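# Move three bean-filled cups from plank onto table

## Task

Lift each of the three cups off the plank and set it upright on the table, with its beans still inside.

## Robot and tools

Robot: two six-joint arms. left_arm's base sits near (-0.050, +0.440, 0) m and carries a left hand. right_arm's base sits near (+0.013, -0.525, 0) m and carries a right hand. Each hand has five fingers. Cameras are cam_high, cam_low, cam_left_wrist and cam_right_wrist. A camera stand is fixed behind the arms.

Frame: everything is in the scene frame. The origin is at table-top height, midway between the arms' nominal bases. +z is up, +x points out over the table, and +y points toward left_arm. Left and right in an image need not match the arm names. Lengths are in metres. Printed poses can be wrong by a few cm.

Hand point: a spot 0.05 m in front of the palm and 0.15 m out from the wrist face. Its +z runs along the straight fingers and +y points out of the palm. Its +x runs across the palm, away from the thumb on the right hand and toward the thumb on the left. The fingertips reach 0.06-0.07 m past the point and lie about 0.06 m behind it along -y. A wrist bracket on the little-finger side can strike things. With the fingers level, the wrist can hang 0.11 m (palm down) to 0.23 m (palm up) below the point and touch the table first.

A row is 28 numbers, each in [-1, 1], and always covers both arms. The order is: left dx, dy, dz, rx, ry, rz; the left hand's six motor numbers; left force_limit; left speed. The right arm follows in the same order. dx..rz are offsets, not poses. They count from that arm's current Hand target, not its measured position, along the scene axes. 1.0 means 0.6 m or 180 degrees. rx, ry, rz form one rotation vector about the Hand target's position. Six zeros re-command the present Hand target. Each step, the commanded orientation is clipped to within 32 degrees of the measured one.

Hand motor order: little, ring, middle, index, thumb_bend, thumb_turn. These are absolute targets, not offsets. +1 means straight or open (thumb beside the palm). -1 means curled (thumb turned in front of the palm). Grasp form: put a, b, c in the first three places and exactly 0 in the last three. (0,0,0) opens the hand. a curls index and middle and bends the thumb. b curls ring and little. c swings the thumb in front of the palm. A typical grip is c=1 with a of about 0.5-0.75, for objects 0.035-0.065 m thick. force_limit runs linearly from about 0 N at -1 to 10 N at +1 (15 N for the thumb motors). speed rises from near zero at -1 to full at +0.48 and stays full above that. Close at speed -0.94 or below for a soft grip. To leave a hand alone, resend its last eight numbers actually carried out. If none has run yet, send its hand_measured, hand_force_limit and hand_speed.

Tools:
- execute_actions(actions, cameras): actions is a list of actions. Each action is up to 15 rows, one per 1/30 s step. A shorter action repeats its last row. Every row in an action counts from the Hand target at that action's start. An empty list returns camera images.
- move(target, speed, blend, stop_force, zero, blocking, cameras): sends the hand points in straight lines. target is one row, or a list of up to 15 rows. Every row counts from the Hand targets at the move's start, not from the previous row. speed is in m/s, from 0.002 to 3.6, default 0.25; turning is capped at twice that in rad/s. blend, in m, rounds the corners of a list. stop_force, in N from 3 to 120, ends an arm's path when it feels that much push. It is unreliable while the hand turns and cannot be used with blocking=false. Omit it when backing away from a contact. zero resets the force baseline (default true). A move stops after 10 s.
- wait(seconds): 0 to 10 s.
- stop(): brakes a running move.
- zoom_image(camera, region): region is [x0, y0, x1, y1] in pixels, at most 504 by 504.
- show_instructions(), zero_wrist_force(arm), finished_scene(scene=1).

Results give end_effector_position, end_effector_quat_wxyz and velocities in the scene frame. They also give the Hand target, which is the base for the next offsets. hand_measured lists each motor's position. hand_stopped_by reads moving, target, force, stalled or fault. hand_load_n is positive when something pushes a finger open; it falls near 0 when a grip is lost. Wrist force and torque are in the end effector's own axes. The move: line reports done, off_target, moving, held or fault, and may add limits=paced or limits=held. MOTOR HOT warns of heat, and OVER-TEMPERATURE FAULT means the arm's brakes are on.

Avoid: contact torque at a joint limit or about 150 N of outside force. Either one stops the arm for 10 s. The arms are stiff, so aiming even slightly past a firm contact can fault. Do not let the arms press on each other, and do not close one hand on the other. Keep paths away from an arm's own base. Move slowly near the cups and grip gently. Keep the cups upright so beans stay in. Never drop anything or leave anything off the table. Do not strike fixed objects, and keep finger loads modest. Loose objects may now and then be nudged by outside forces.

Each tool is called after "Emit:" as a command line: name --argument value for each argument, lists and objects as JSON in quotes; but a table of rows of numbers goes row by row, as --pt "numbers of a row", without its own name.

Reference images:

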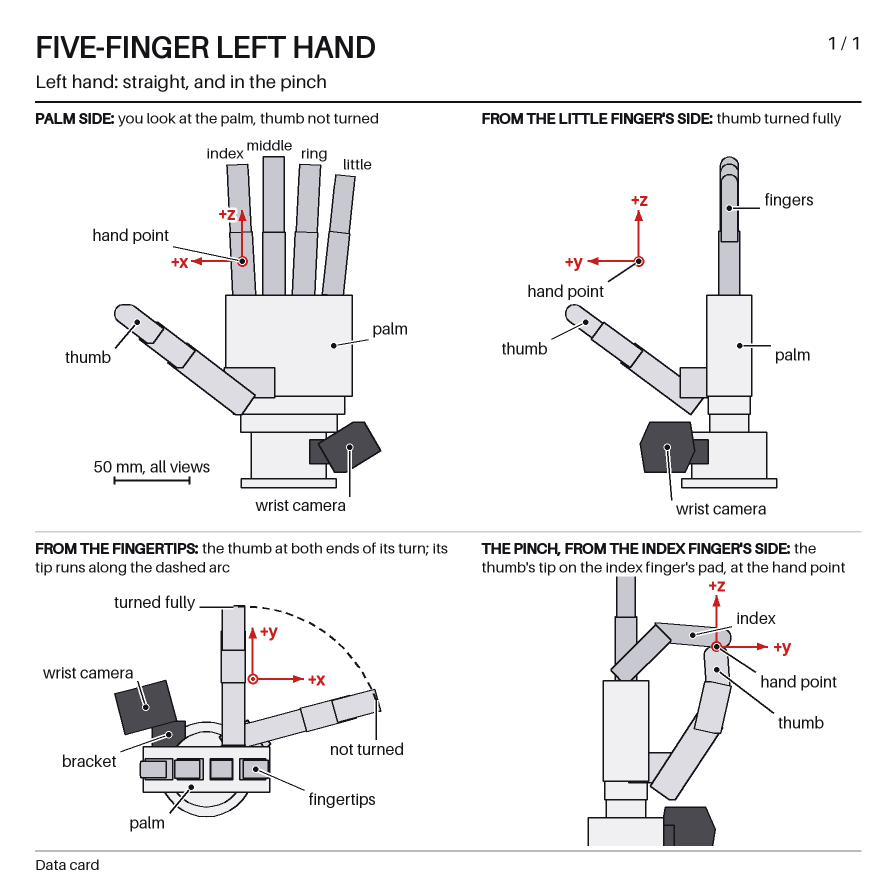

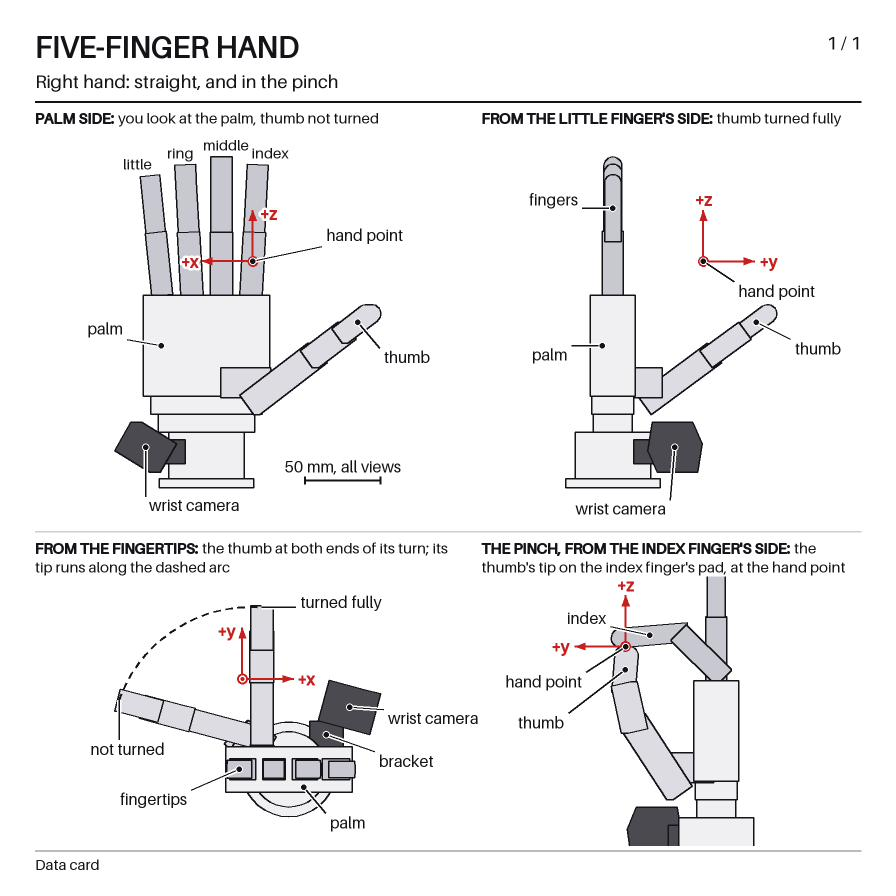

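## Session

Emit:
execute_actions --actions '[]'

Scene clock: 0.00 s.
left_arm: end_effector_position=(+0.5208, +0.3338, +0.3221) hand_measured=(+1.000, +1.000, +1.000, +1.000, +1.000, +1.000) hand_load_n=(+0.0, +0.0, +0.0, +0.0, +0.0, +0.0) hand_stopped_by=(target, target, target, target, target, target) hand_force_limit=0.00 hand_speed=-0.80 end_effector_quat_wxyz=(+0.113, +0.966, +0.065, +0.223) | right_arm: end_effector_position=(-0.0336, -0.0151, +0.1060) hand_measured=(+1.000, +1.000, +1.000, +1.000, +1.000, +1.000) hand_load_n=(+0.0, +0.0, +0.0, +0.0, +0.0, +0.0) hand_stopped_by=(target, target, target, target, target, target) hand_force_limit=0.00 hand_speed=-0.80 end_effector_quat_wxyz=(-0.136, +0.686, -0.703, -0.130)
Joint positions: left_arm=[3.474 -1.824 -1.374 2.026 -1.252 1.674] | right_arm=[1.242 -1.276 1.832 0.657 1.446 -1.902]
Joint velocities: within noise
Joint torques (N m): no reading
Wrist force (N): no reading
Wrist torque (N m): no reading
Wrist force, peak (N): no reading
Hand target: left_arm +0.5208, +0.3338, +0.3221; +0.113, +0.966, +0.065, +0.223 | right_arm -0.0336, -0.0151, +0.1060; -0.136, +0.686, -0.703, -0.130

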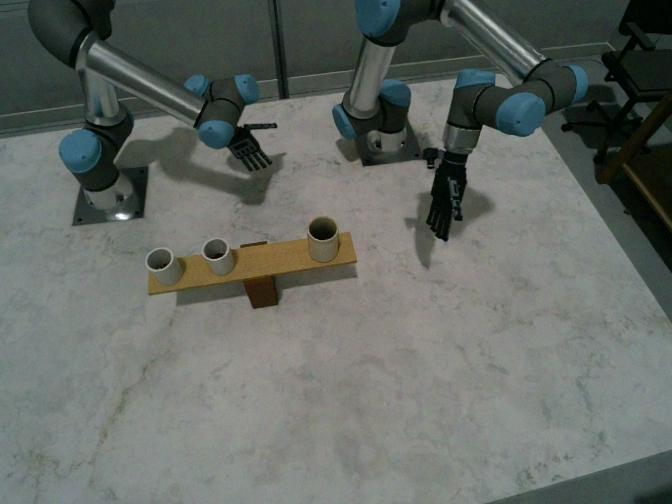

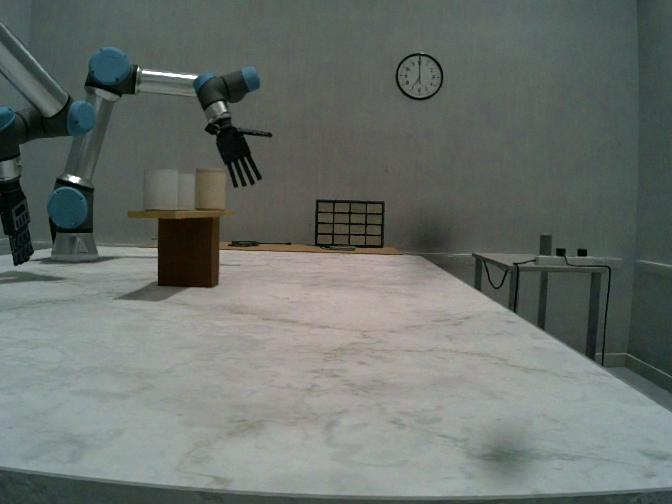

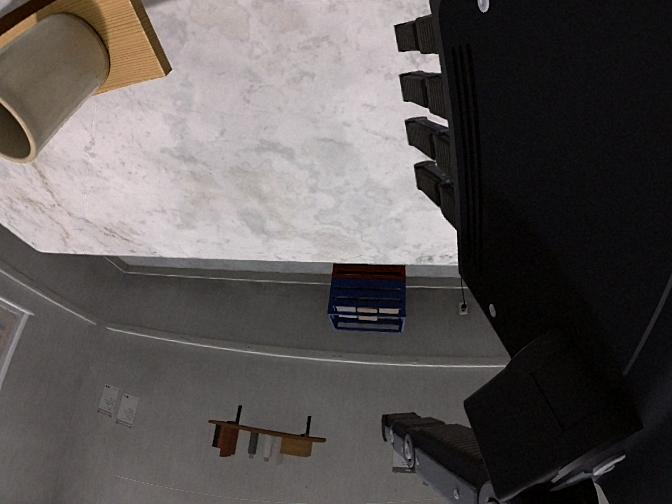

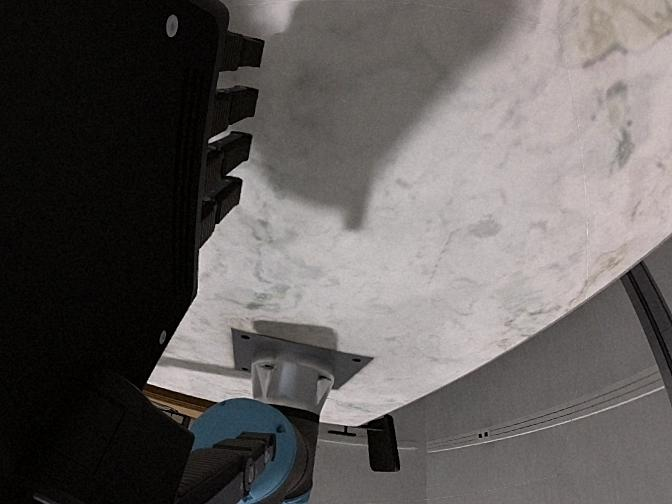

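Emit:
zoom_image --camera "cam_high" --region '[130, 200, 370, 320]'

Emit:
zoom_image --camera "cam_low" --region '[100, 140, 280, 310]'

Emit:
zoom_image --camera "cam_left_wrist" --region '[0, 0, 200, 180]'

Scaled by 2.100.

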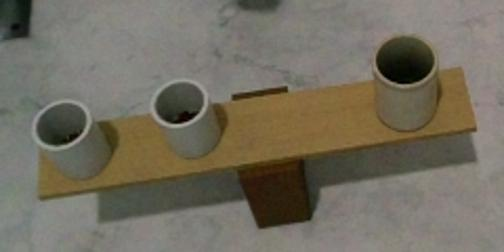

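Scaled by 2.800.

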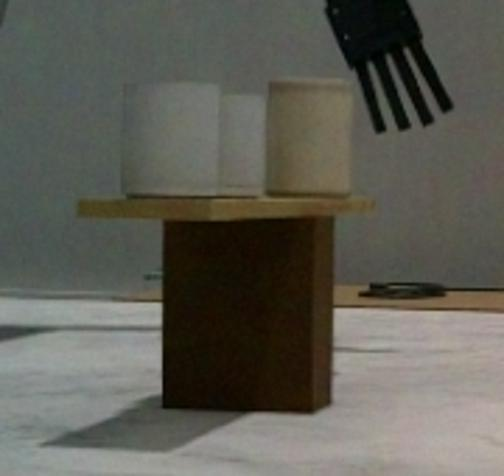

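Scaled by 2.520 from the camera's 672x504 image, which has a finer 960x720 frame.

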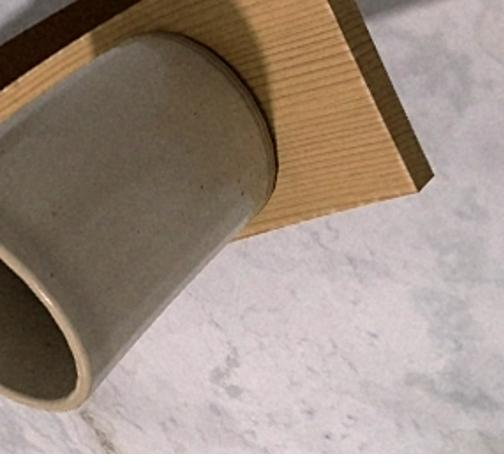

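Emit:
zoom_image --camera "cam_high" --region '[390, 60, 600, 260]'

Emit:
zoom_image --camera "cam_high" --region '[170, 60, 340, 200]'

Emit:
zoom_image --camera "cam_high" --region '[50, 140, 250, 300]'

Scaled by 2.400.

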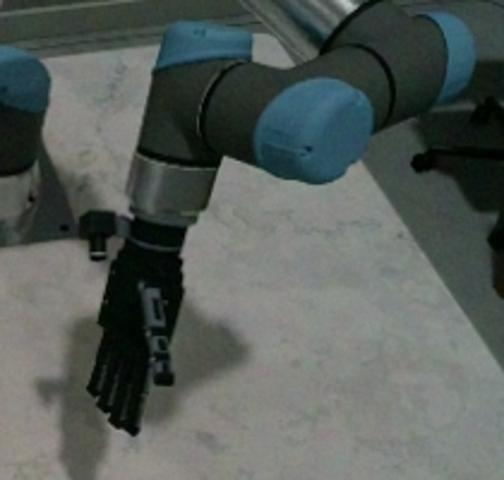

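Scaled by 2.965.

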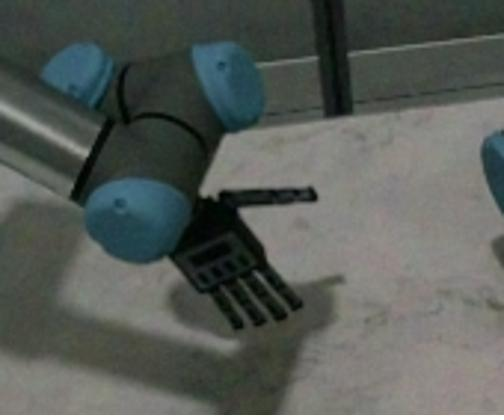

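Scaled by 2.520.

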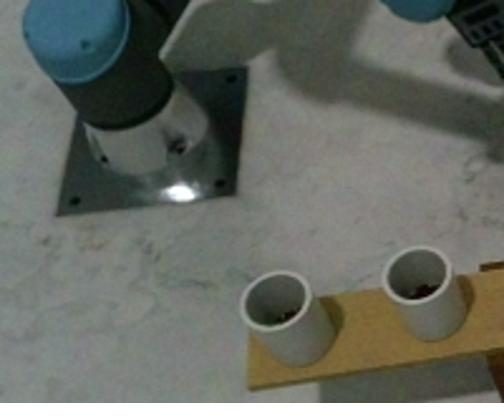

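Emit:
move --target '[-0.1013, -0.323, 0.2132, -0.6783, 0.1595, 0.4973, 1, 1, 1, 1, 1, -1, 0, -0.2, 0.7227, -0.4415, 0.49, -0.4077, -0.4724, 0.3929, 1, 1, 1, 1, 1, -1, 0, -0.2]' --speed 0.35 --cameras '["all"]'

Scene clock: 39.10 s.
left_arm: end_effector_position=(+0.4600, +0.1400, +0.4500) hand_measured=(+1.000, +1.000, +1.000, +1.000, +1.000, -1.000) hand_load_n=(+0.0, -0.5, +0.0, +0.0, -0.5, +0.5) hand_stopped_by=(target, target, target, target, target, target) hand_force_limit=0.00 hand_speed=-0.20 end_effector_quat_wxyz=(+0.633, +0.133, +0.754, -0.112) | right_arm: end_effector_position=(+0.4000, -0.2800, +0.4000) hand_measured=(+1.000, +1.000, +1.000, +1.000, +1.000, -1.000) hand_load_n=(+0.0, +0.0, +0.0, +0.0, +0.0, +0.0) hand_stopped_by=(target, target, target, target, target, target) hand_force_limit=0.00 hand_speed=-0.20 end_effector_quat_wxyz=(-0.056, +0.763, +0.067, +0.640)
Joint positions: left_arm=[2.724 -1.529 -1.523 2.877 -1.666 -1.588] | right_arm=[0.665 -1.827 1.832 0.189 2.005 -4.63]
Joint torques (N m): left_arm=[-4.78 9.62 31.48 -0.79 -1.14 -2.71] | right_arm=[-8.48 -24.28 -9.94 -3.32 -2.13 -1.76]
Wrist force (N): left_arm=[1.3 0.2 -1.1] | right_arm=[-1.5 0.9 0.8]
Wrist torque (N m): left_arm=[0.00 -0.04 0.16] | right_arm=[0.19 0.11 -0.15]
Wrist force, peak (N): left_arm=[1.7 -0.2 -0.9] | right_arm=[-1.0 1.5 1.0]
Hand target: left_arm +0.4600, +0.1400, +0.4500; +0.633, +0.133, +0.754, -0.112 | right_arm +0.4000, -0.2800, +0.4000; -0.056, +0.763, +0.067, +0.640
Off the commanded pose: left_arm 0.000 m, 0 deg | right_arm 0.000 m, 0 deg.
move: done

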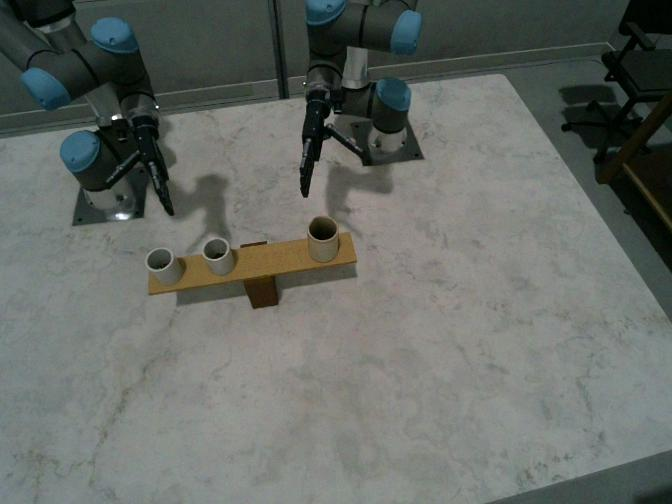

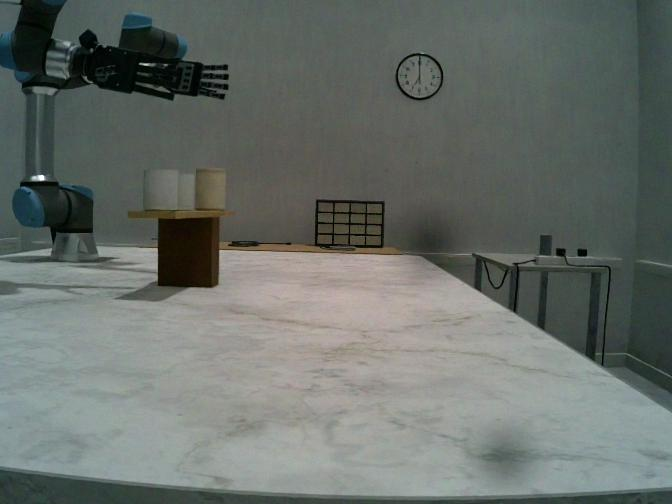

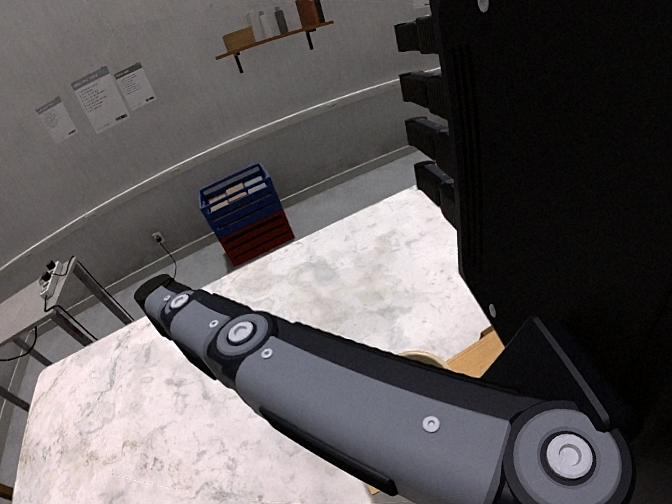

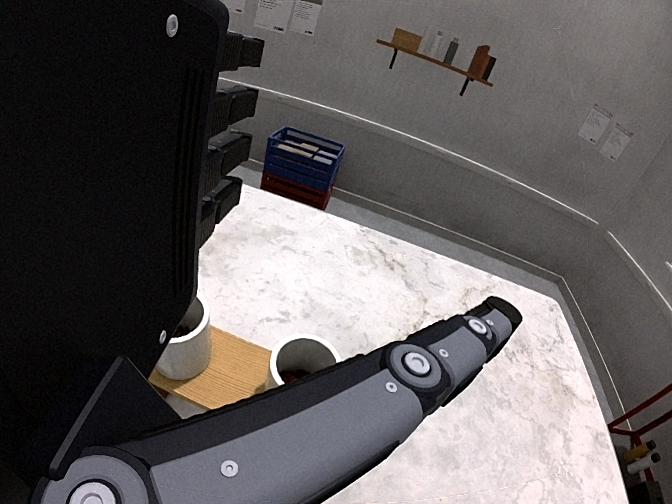

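Emit:
move --target '[0.0083, -0.0067, -0.2, 0, 0, 0, 1, 1, 1, 1, 1, -1, 0, -0.2, 0.0867, -0.0333, -0.1667, 0, 0, 0, 1, 1, 1, 1, 1, -1, 0, -0.2]' --speed 0.2 --cameras '["all"]'

Scene clock: 41.63 s.
left_arm: end_effector_position=(+0.4650, +0.1360, +0.3301) hand_measured=(+1.000, +1.000, +1.000, +1.000, +1.000, -1.000) hand_load_n=(+0.0, +0.0, +0.0, +0.0, +0.0, +0.5) hand_stopped_by=(target, target, target, target, target, target) hand_force_limit=0.00 hand_speed=-0.20 end_effector_quat_wxyz=(+0.633, +0.133, +0.754, -0.112) | right_arm: end_effector_position=(+0.4520, -0.3000, +0.3001) hand_measured=(+1.000, +1.000, +1.000, +1.000, +1.000, -1.000) hand_load_n=(+0.0, +0.0, +0.0, +0.0, +0.0, +0.0) hand_stopped_by=(target, target, target, target, target, target) hand_force_limit=0.00 hand_speed=-0.20 end_effector_quat_wxyz=(-0.056, +0.763, +0.067, +0.640)
Joint positions: left_arm=[2.72 -1.564 -1.797 3.185 -1.67 -1.589] | right_arm=[0.504 -1.762 2.04 -0.096 1.846 -4.662]
Joint torques (N m): left_arm=[-5.99 10.95 11.14 2.66 1.32 2.96] | right_arm=[-8.51 -0.53 -8.02 -3.75 -2.18 -1.58]
Wrist force (N): left_arm=[0.8 0.3 -0.8] | right_arm=[-1.4 0.9 0.8]
Wrist torque (N m): left_arm=[0.00 0.04 -0.05] | right_arm=[0.17 0.09 -0.16]
Wrist force, peak (N): left_arm=[1.8 0.6 -0.8] | right_arm=[-1.9 1.0 1.3]
Hand target: left_arm +0.4650, +0.1360, +0.3300; +0.633, +0.133, +0.754, -0.112 | right_arm +0.4520, -0.3000, +0.3000; -0.056, +0.763, +0.067, +0.640
Off the commanded pose: left_arm 0.000 m, 0 deg | right_arm 0.000 m, 0 deg.
move: done

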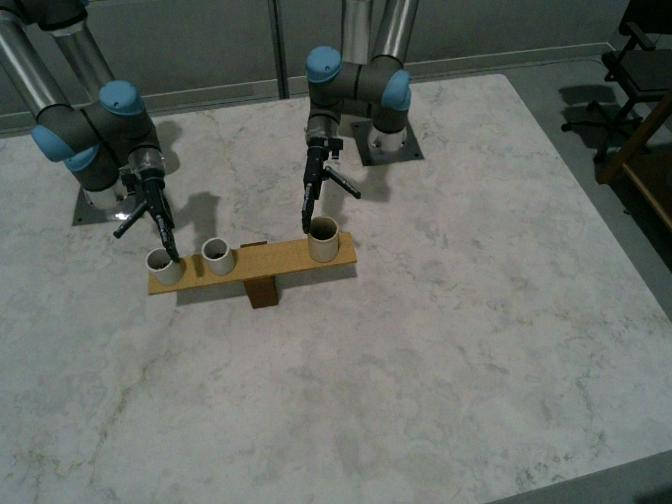

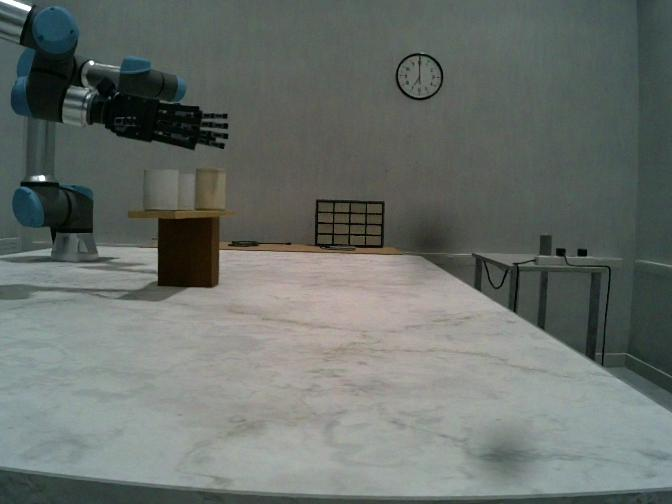

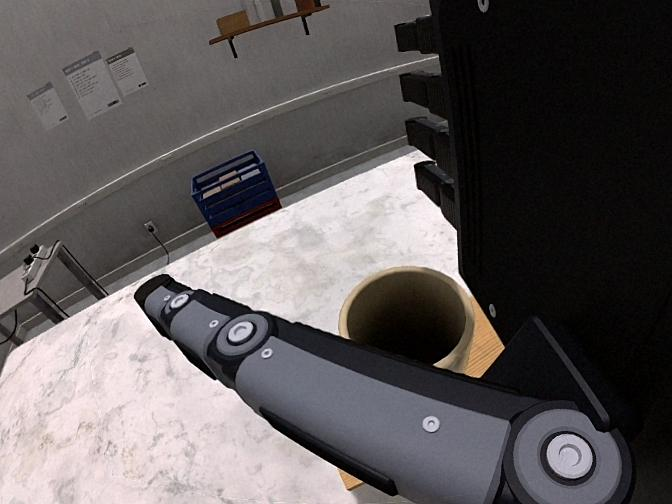

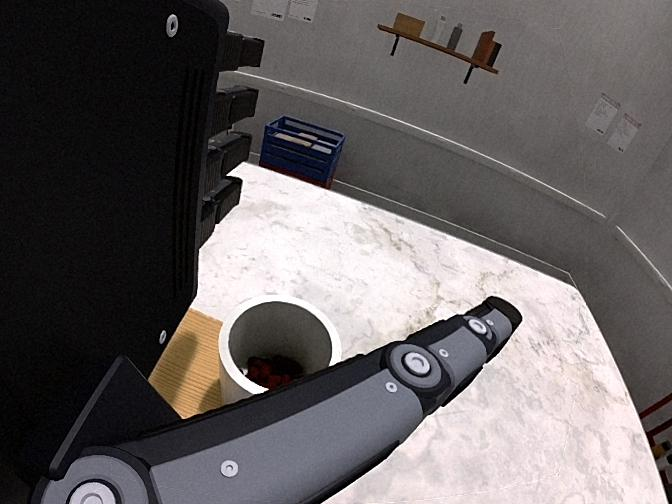

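Emit:
zoom_image --camera "cam_high" --region '[270, 120, 390, 280]'

Emit:
zoom_image --camera "cam_high" --region '[100, 160, 260, 310]'

Emit:
zoom_image --camera "cam_left_wrist" --region '[120, 180, 620, 504]'

Emit:
zoom_image --camera "cam_right_wrist" --region '[60, 180, 560, 504]'

Scaled by 3.150.

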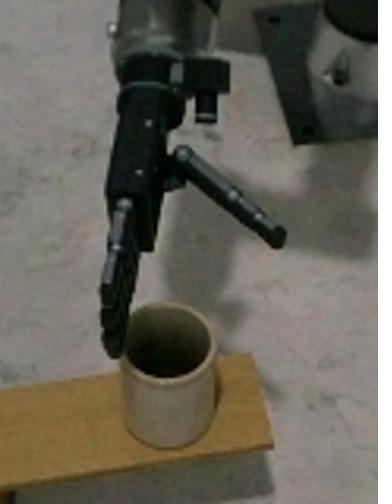

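Scaled by 3.150.

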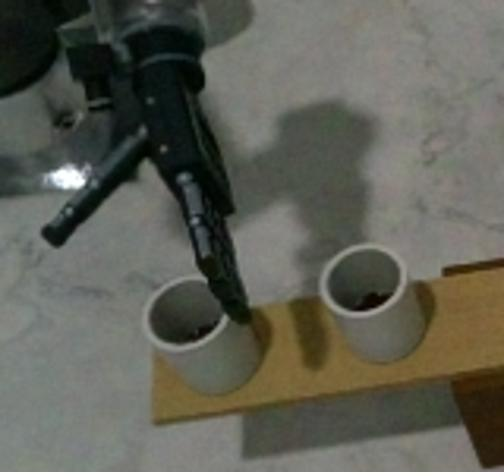

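Scaled by 1.008 from the camera's 672x504 image, which has a finer 960x720 frame.

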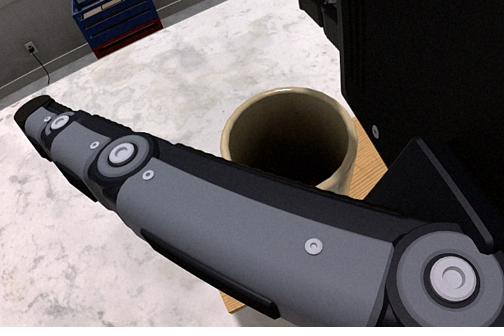

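Scaled by 1.008 from the camera's 672x504 image, which has a finer 960x720 frame.

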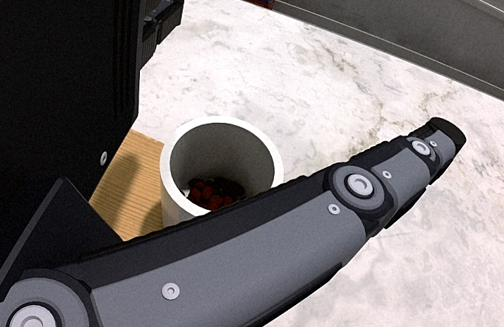

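Emit:
move --target '[-0.0557, -0.0455, 0, 0, 0, 0, 1, 1, 1, 1, 1, -1, 0, -0.2, -0.0467, 0.0255, 0, 0, 0, 0, 1, 1, 1, 1, 1, -1, 0, -0.2]' --speed 0.15 --cameras '["all"]'

Scene clock: 52.17 s.
left_arm: end_effector_position=(+0.4316, +0.1088, +0.3300) hand_measured=(+1.000, +1.000, +1.000, +1.000, +1.000, -1.000) hand_load_n=(+0.0, +0.0, +0.0, +0.0, +0.0, +0.0) hand_stopped_by=(target, target, target, target, target, target) hand_force_limit=0.00 hand_speed=-0.20 end_effector_quat_wxyz=(+0.633, +0.133, +0.754, -0.112) | right_arm: end_effector_position=(+0.4241, -0.2848, +0.3000) hand_measured=(+1.000, +1.000, +1.000, +1.000, +1.000, -1.000) hand_load_n=(+0.0, +0.0, +0.0, +0.0, +0.0, +0.0) hand_stopped_by=(target, target, target, target, target, target) hand_force_limit=0.00 hand_speed=-0.20 end_effector_quat_wxyz=(-0.056, +0.763, +0.067, +0.640)
Joint positions: left_arm=[2.61 -1.561 -1.8 3.183 -1.779 -1.608] | right_arm=[0.601 -1.771 2.048 -0.089 1.942 -4.643]
Joint torques (N m): left_arm=[-6.99 9.9 31.88 -0.85 -1.86 -2.82] | right_arm=[6.52 -12.18 -19.13 1.7 2.96 1.46]
Wrist force (N): left_arm=[1.0 0.0 -0.9] | right_arm=[-1.2 0.9 0.9]
Wrist torque (N m): left_arm=[-0.03 0.03 0.14] | right_arm=[0.18 0.04 -0.30]
Wrist force, peak (N): left_arm=[1.1 0.0 -1.2] | right_arm=[-1.4 0.9 1.1]
Hand target: left_arm +0.4316, +0.1087, +0.3300; +0.633, +0.133, +0.754, -0.112 | right_arm +0.4240, -0.2847, +0.3000; -0.056, +0.763, +0.067, +0.640
Off the commanded pose: left_arm 0.000 m, 0 deg | right_arm 0.000 m, 0 deg.
move: done

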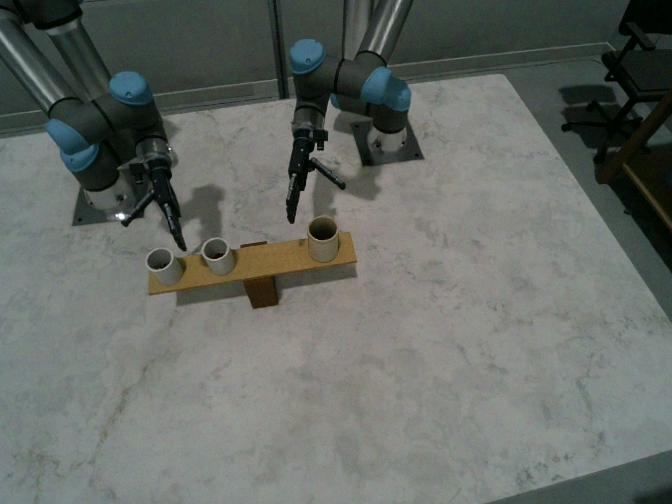

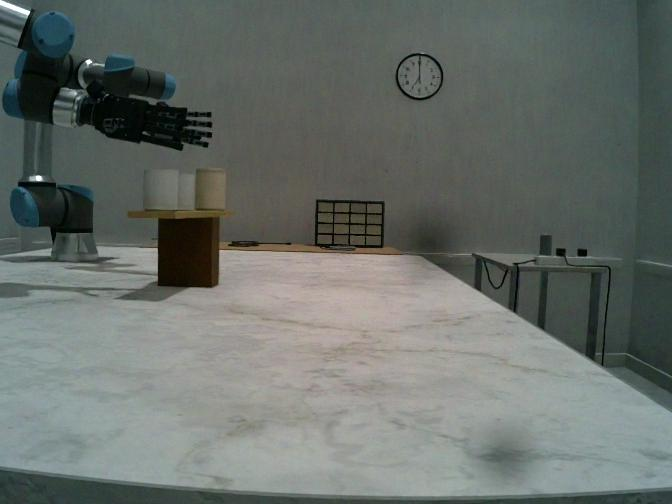

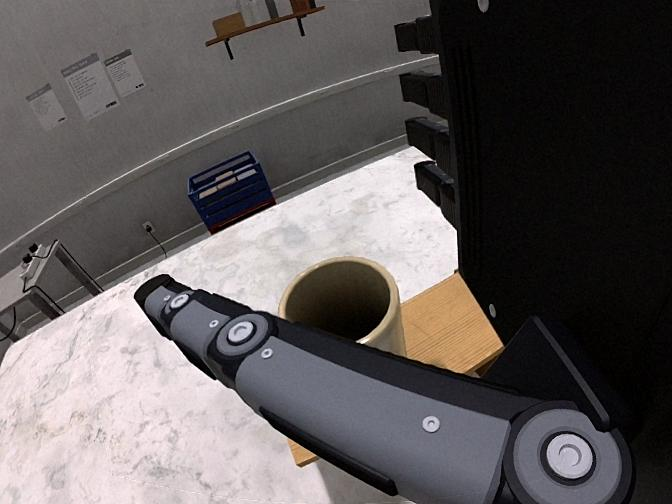

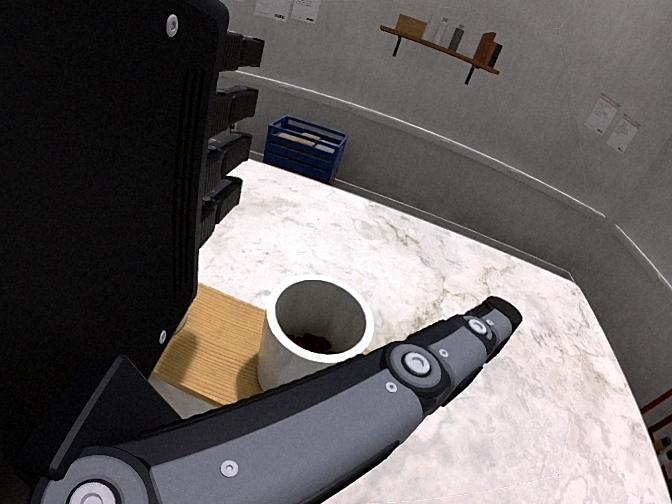

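Emit:
move --target '[0, 0, -0.1333, 0, 0, 0, 1, 1, 1, 1, 1, -1, 0, -0.2, 0, 0, -0.0917, 0, 0, 0, 1, 1, 1, 1, 1, -1, 0, -0.2]' --speed 0.08 --stop_force 6 --cameras '["all"]'

Scene clock: 59.90 s.
left_arm: end_effector_position=(+0.4315, +0.1087, +0.2500) hand_measured=(+1.000, +1.000, +1.000, +1.000, +1.000, -1.000) hand_load_n=(+0.0, +0.0, +0.0, +0.0, +0.0, +0.0) hand_stopped_by=(target, target, target, target, target, target) hand_force_limit=0.00 hand_speed=-0.20 end_effector_quat_wxyz=(+0.633, +0.133, +0.754, -0.112) | right_arm: end_effector_position=(+0.4240, -0.2847, +0.2450) hand_measured=(+1.000, +1.000, +1.000, +1.000, +1.000, -1.000) hand_load_n=(+0.0, +0.0, +0.0, +0.0, +0.0, +0.5) hand_stopped_by=(target, target, target, target, target, target) hand_force_limit=0.00 hand_speed=-0.20 end_effector_quat_wxyz=(-0.056, +0.763, +0.067, +0.640)
Joint positions: left_arm=[2.609 -1.625 -1.951 3.397 -1.779 -1.608] | right_arm=[0.601 -1.718 2.156 -0.249 1.942 -4.643]
Joint torques (N m): left_arm=[2.08 11.74 11.28 3.12 1.31 2.84] | right_arm=[7.06 -0.91 -7.17 -3.51 2.66 -1.58]
Wrist force (N): left_arm=[1.1 0.3 -0.9] | right_arm=[-1.0 0.7 0.9]
Wrist torque (N m): left_arm=[-0.03 0.02 0.16] | right_arm=[0.13 0.02 -0.31]
Wrist force, peak (N): left_arm=[1.3 0.3 -1.0] | right_arm=[-1.5 0.8 1.3]
Hand target: left_arm +0.4316, +0.1087, +0.2500; +0.633, +0.133, +0.754, -0.112 | right_arm +0.4240, -0.2847, +0.2450; -0.056, +0.763, +0.067, +0.640
Off the commanded pose: left_arm 0.000 m, 0 deg | right_arm 0.000 m, 0 deg.
move: done

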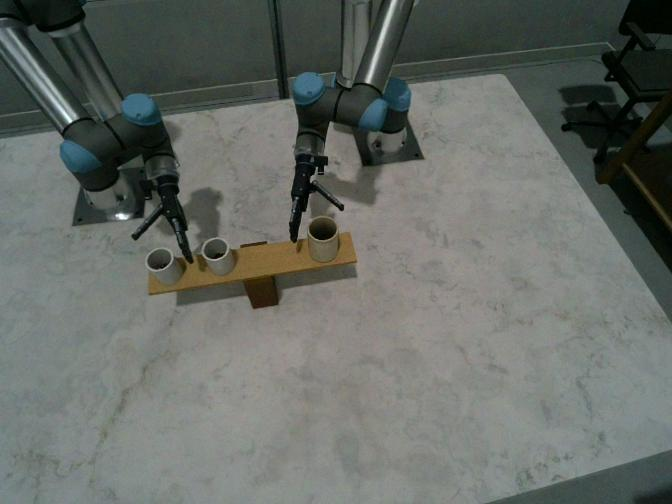

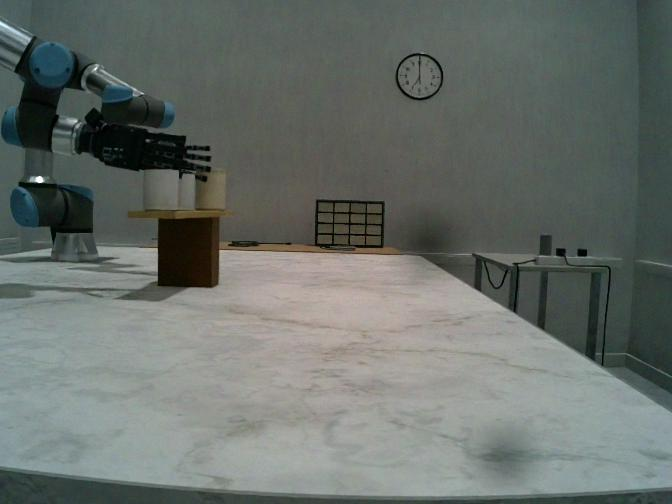

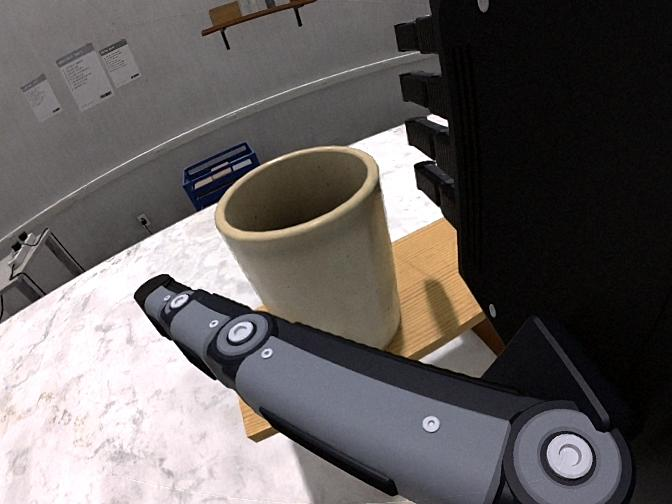

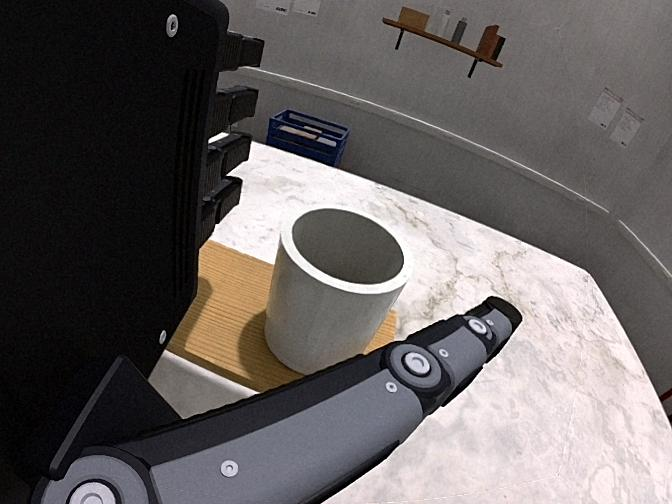

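Emit:
move --target '[0, 0, -0.0617, 0, 0, 0, 1, 1, 1, 1, 1, -1, 0, -0.2, 0, 0, -0.0667, 0, 0, 0, 1, 1, 1, 1, 1, -1, 0, -0.2]' --speed 0.06 --stop_force 5 --cameras '["all"]'

Scene clock: 62.40 s.
left_arm: end_effector_position=(+0.4315, +0.1087, +0.2130) hand_measured=(+1.000, +1.000, +1.000, +1.000, +1.000, -1.000) hand_load_n=(+0.0, +0.0, +0.0, +0.0, +0.0, +0.5) hand_stopped_by=(target, target, target, target, target, target) hand_force_limit=0.00 hand_speed=-0.20 end_effector_quat_wxyz=(+0.633, +0.133, +0.754, -0.112) | right_arm: end_effector_position=(+0.4240, -0.2847, +0.2050) hand_measured=(+1.000, +1.000, +1.000, +1.000, +1.000, -1.000) hand_load_n=(+0.0, +0.0, +0.0, +0.0, +0.0, +0.0) hand_stopped_by=(target, target, target, target, target, target) hand_force_limit=0.00 hand_speed=-0.20 end_effector_quat_wxyz=(-0.056, +0.763, +0.067, +0.640)
Joint positions: left_arm=[2.609 -1.669 -2.009 3.5 -1.779 -1.609] | right_arm=[0.601 -1.663 2.225 -0.374 1.942 -4.643]
Joint torques (N m): left_arm=[1.43 11.6 8.97 3.12 0.18 2.59] | right_arm=[3.17 -1.87 -6.5 -3.43 -0.51 -1.57]
Wrist force (N): left_arm=[1.3 0.4 -1.5] | right_arm=[-1.1 0.9 0.9]
Wrist torque (N m): left_arm=[0.04 -0.03 0.15] | right_arm=[0.17 0.03 -0.29]
Wrist force, peak (N): left_arm=[1.5 0.3 -1.4] | right_arm=[-1.6 0.7 1.5]
Hand target: left_arm +0.4316, +0.1087, +0.2130; +0.633, +0.133, +0.754, -0.112 | right_arm +0.4240, -0.2847, +0.2050; -0.056, +0.763, +0.067, +0.640
Off the commanded pose: left_arm 0.000 m, 0 deg | right_arm 0.000 m, 0 deg.
move: done

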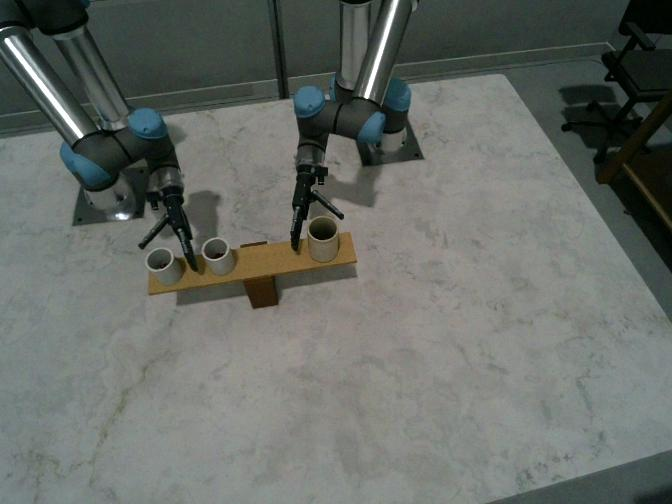

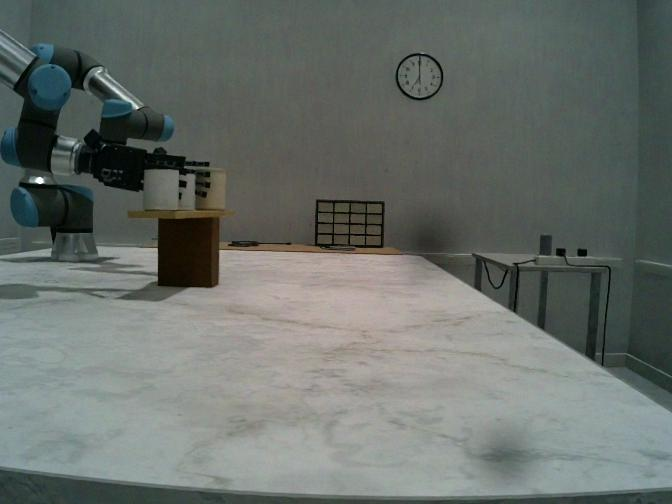

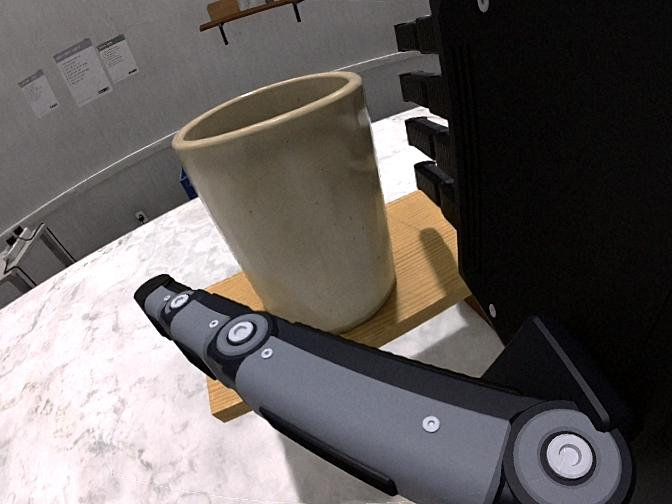

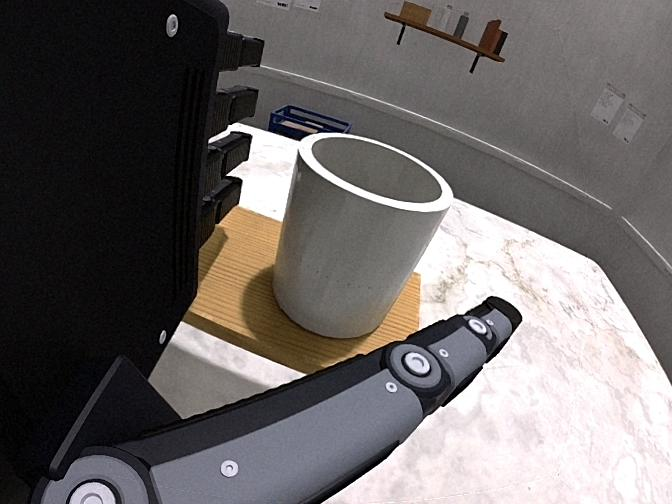

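Emit:
zoom_image --camera "cam_low" --region '[80, 100, 280, 300]'

Emit:
zoom_image --camera "cam_high" --region '[100, 160, 380, 320]'

Scaled by 2.520.

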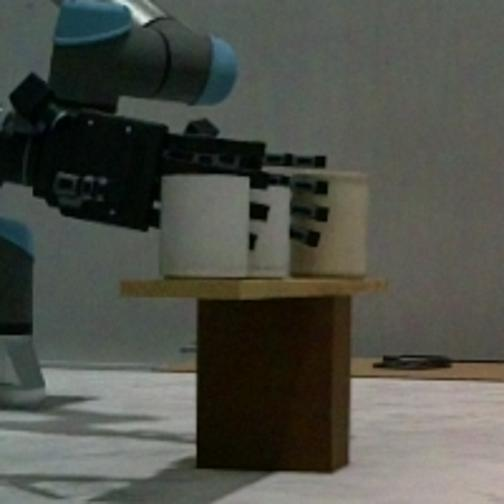

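Scaled by 1.800.

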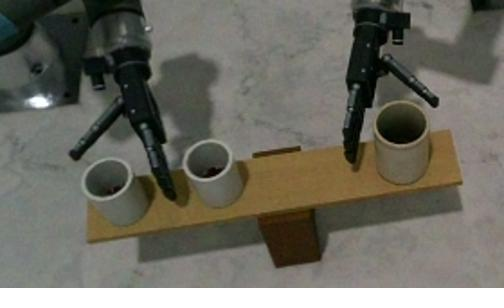

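Emit:
move --pt "0.0103 0.0282 0 0 0 0 1 1 1 1 1 -1 0 -0.2 0.0058 -0.0328 0 0 0 0 1 1 1 1 1 -1 0 -0.2" --pt "0.0542 0.0122 0 0 0 0 1 1 1 1 1 -1 0 -0.2 0.0552 -0.0242 0 0 0 0 1 1 1 1 1 -1 0 -0.2" --speed 0.05 --stop_force 4 --cameras '["all"]'

Scene clock: 67.20 s.
left_arm: end_effector_position=(+0.4641, +0.1160, +0.2130) hand_measured=(+1.000, +1.000, +1.000, +1.000, +1.000, -1.000) hand_load_n=(+0.0, +0.0, +0.0, +0.0, +0.0, +0.5) hand_stopped_by=(target, target, target, target, target, target) hand_force_limit=0.00 hand_speed=-0.20 end_effector_quat_wxyz=(+0.633, +0.133, +0.754, -0.112) | right_arm: end_effector_position=(+0.4571, -0.2992, +0.2050) hand_measured=(+1.000, +1.000, +1.000, +1.000, +1.000, -1.000) hand_load_n=(+0.0, +0.0, +0.0, +0.0, +0.0, +0.5) hand_stopped_by=(target, target, target, target, target, target) hand_force_limit=0.00 hand_speed=-0.20 end_effector_quat_wxyz=(-0.056, +0.763, +0.067, +0.640)
Joint positions: left_arm=[2.671 -1.704 -1.969 3.496 -1.718 -1.597] | right_arm=[0.499 -1.644 2.207 -0.382 1.841 -4.663]
Joint torques (N m): left_arm=[7.41 14.04 29.13 -0.93 1.46 3.12] | right_arm=[-8.19 -3.03 -29.27 -3.48 -2.32 -1.46]
Wrist force (N): left_arm=[1.0 0.6 -0.8] | right_arm=[-1.1 0.7 1.0]
Wrist torque (N m): left_arm=[0.02 0.03 -0.05] | right_arm=[0.12 0.03 -0.15]
Wrist force, peak (N): left_arm=[1.1 0.3 -1.6] | right_arm=[-1.1 1.2 1.1]
Hand target: left_arm +0.4641, +0.1160, +0.2130; +0.633, +0.133, +0.754, -0.112 | right_arm +0.4571, -0.2992, +0.2050; -0.056, +0.763, +0.067, +0.640
Off the commanded pose: left_arm 0.000 m, 0 deg | right_arm 0.000 m, 0 deg.
move: done

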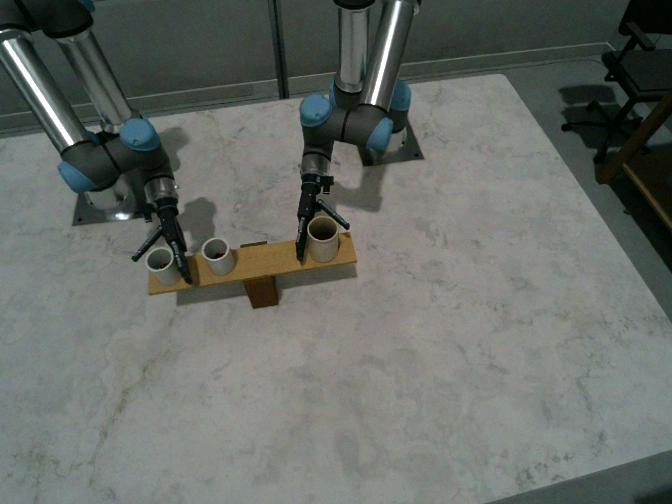

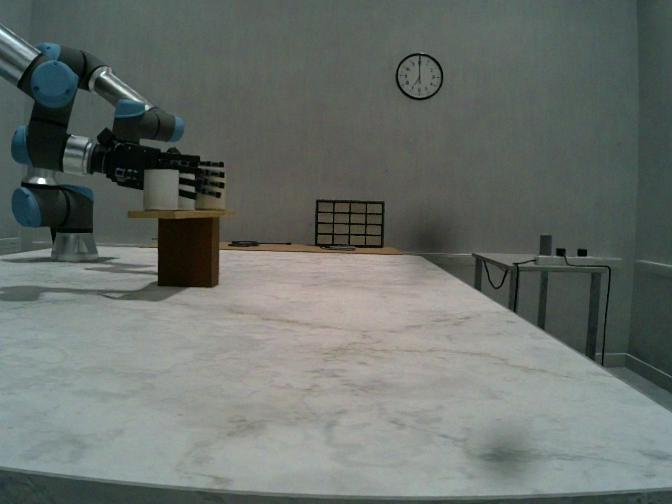

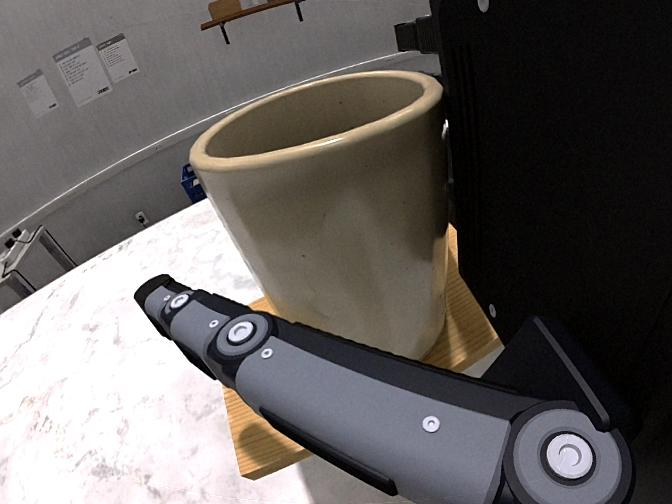

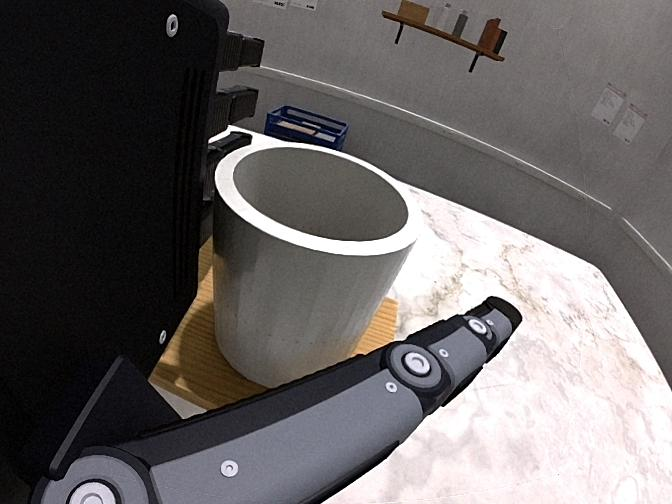

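Emit:
move --target '[0, 0, 0, 0, 0, 0, 1, 0.2, 0.2, 0.2, 0.3, -1, -0.2, -0.9, 0, 0, 0, 0, 0, 0, 1, 1, 1, 1, 1, -1, 0, -0.2]' --cameras '["cam_high", "cam_left_wrist"]'

Scene clock: 71.17 s.
left_arm: end_effector_position=(+0.4641, +0.1160, +0.2130) hand_measured=(+1.000, +0.340, +0.424, +0.498, +0.724, -1.000) hand_load_n=(+0.0, +5.0, +2.5, +2.0, +9.5, +2.0) hand_stopped_by=(target, force, force, force, force, target) hand_force_limit=-0.20 hand_speed=-0.90 end_effector_quat_wxyz=(+0.633, +0.133, +0.754, -0.112) | right_arm: end_effector_position=(+0.4571, -0.2992, +0.2050) hand_measured=(+1.000, +1.000, +1.000, +1.000, +1.000, -1.000) hand_load_n=(-0.5, +0.0, +0.0, +0.0, +0.0, +0.0) hand_stopped_by=(target, target, target, target, target, target) hand_force_limit=0.00 hand_speed=-0.20 end_effector_quat_wxyz=(-0.056, +0.763, +0.067, +0.640)
Joint positions: left_arm=[2.671 -1.704 -1.969 3.496 -1.718 -1.597] | right_arm=[0.499 -1.644 2.207 -0.382 1.841 -4.663]
Joint torques (N m): left_arm=[6.07 14.14 25.4 0 0.72 2.91] | right_arm=[-7.94 -2.82 -28.95 -3.53 -2.24 -1.55]
Wrist force (N): left_arm=[0.1 -1.9 0.1] | right_arm=[-1.1 1.0 0.7]
Wrist torque (N m): left_arm=[-0.06 0.05 -0.02] | right_arm=[0.19 0.04 -0.14]
Wrist force, peak (N): left_arm=[1.2 -3.2 -0.4] | right_arm=[-1.6 1.0 0.9]
Hand target: left_arm +0.4641, +0.1160, +0.2130; +0.633, +0.133, +0.754, -0.112 | right_arm +0.4571, -0.2992, +0.2050; -0.056, +0.763, +0.067, +0.640
Off the commanded pose: left_arm 0.000 m, 0 deg | right_arm 0.000 m, 0 deg.
move: done
Images, in order (width x height): cam_high 672x504, cam_left_wrist 672x504.

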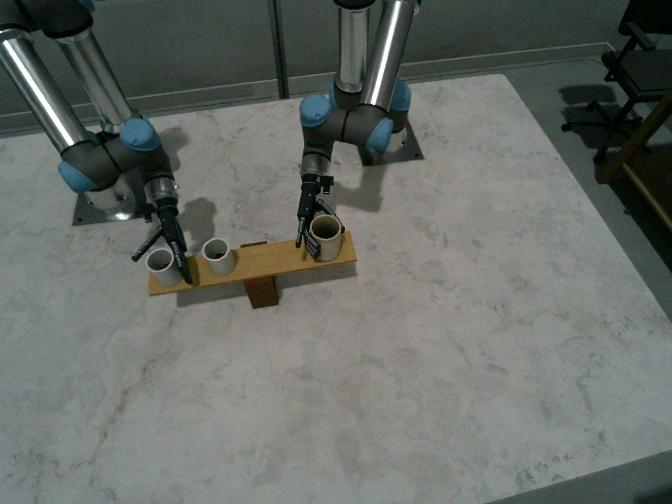

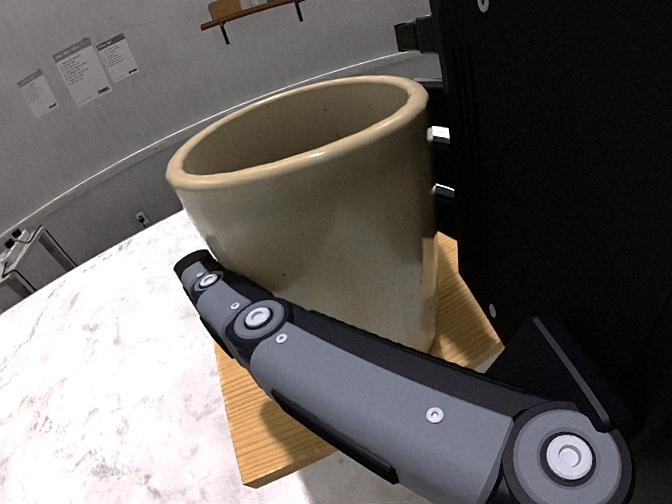

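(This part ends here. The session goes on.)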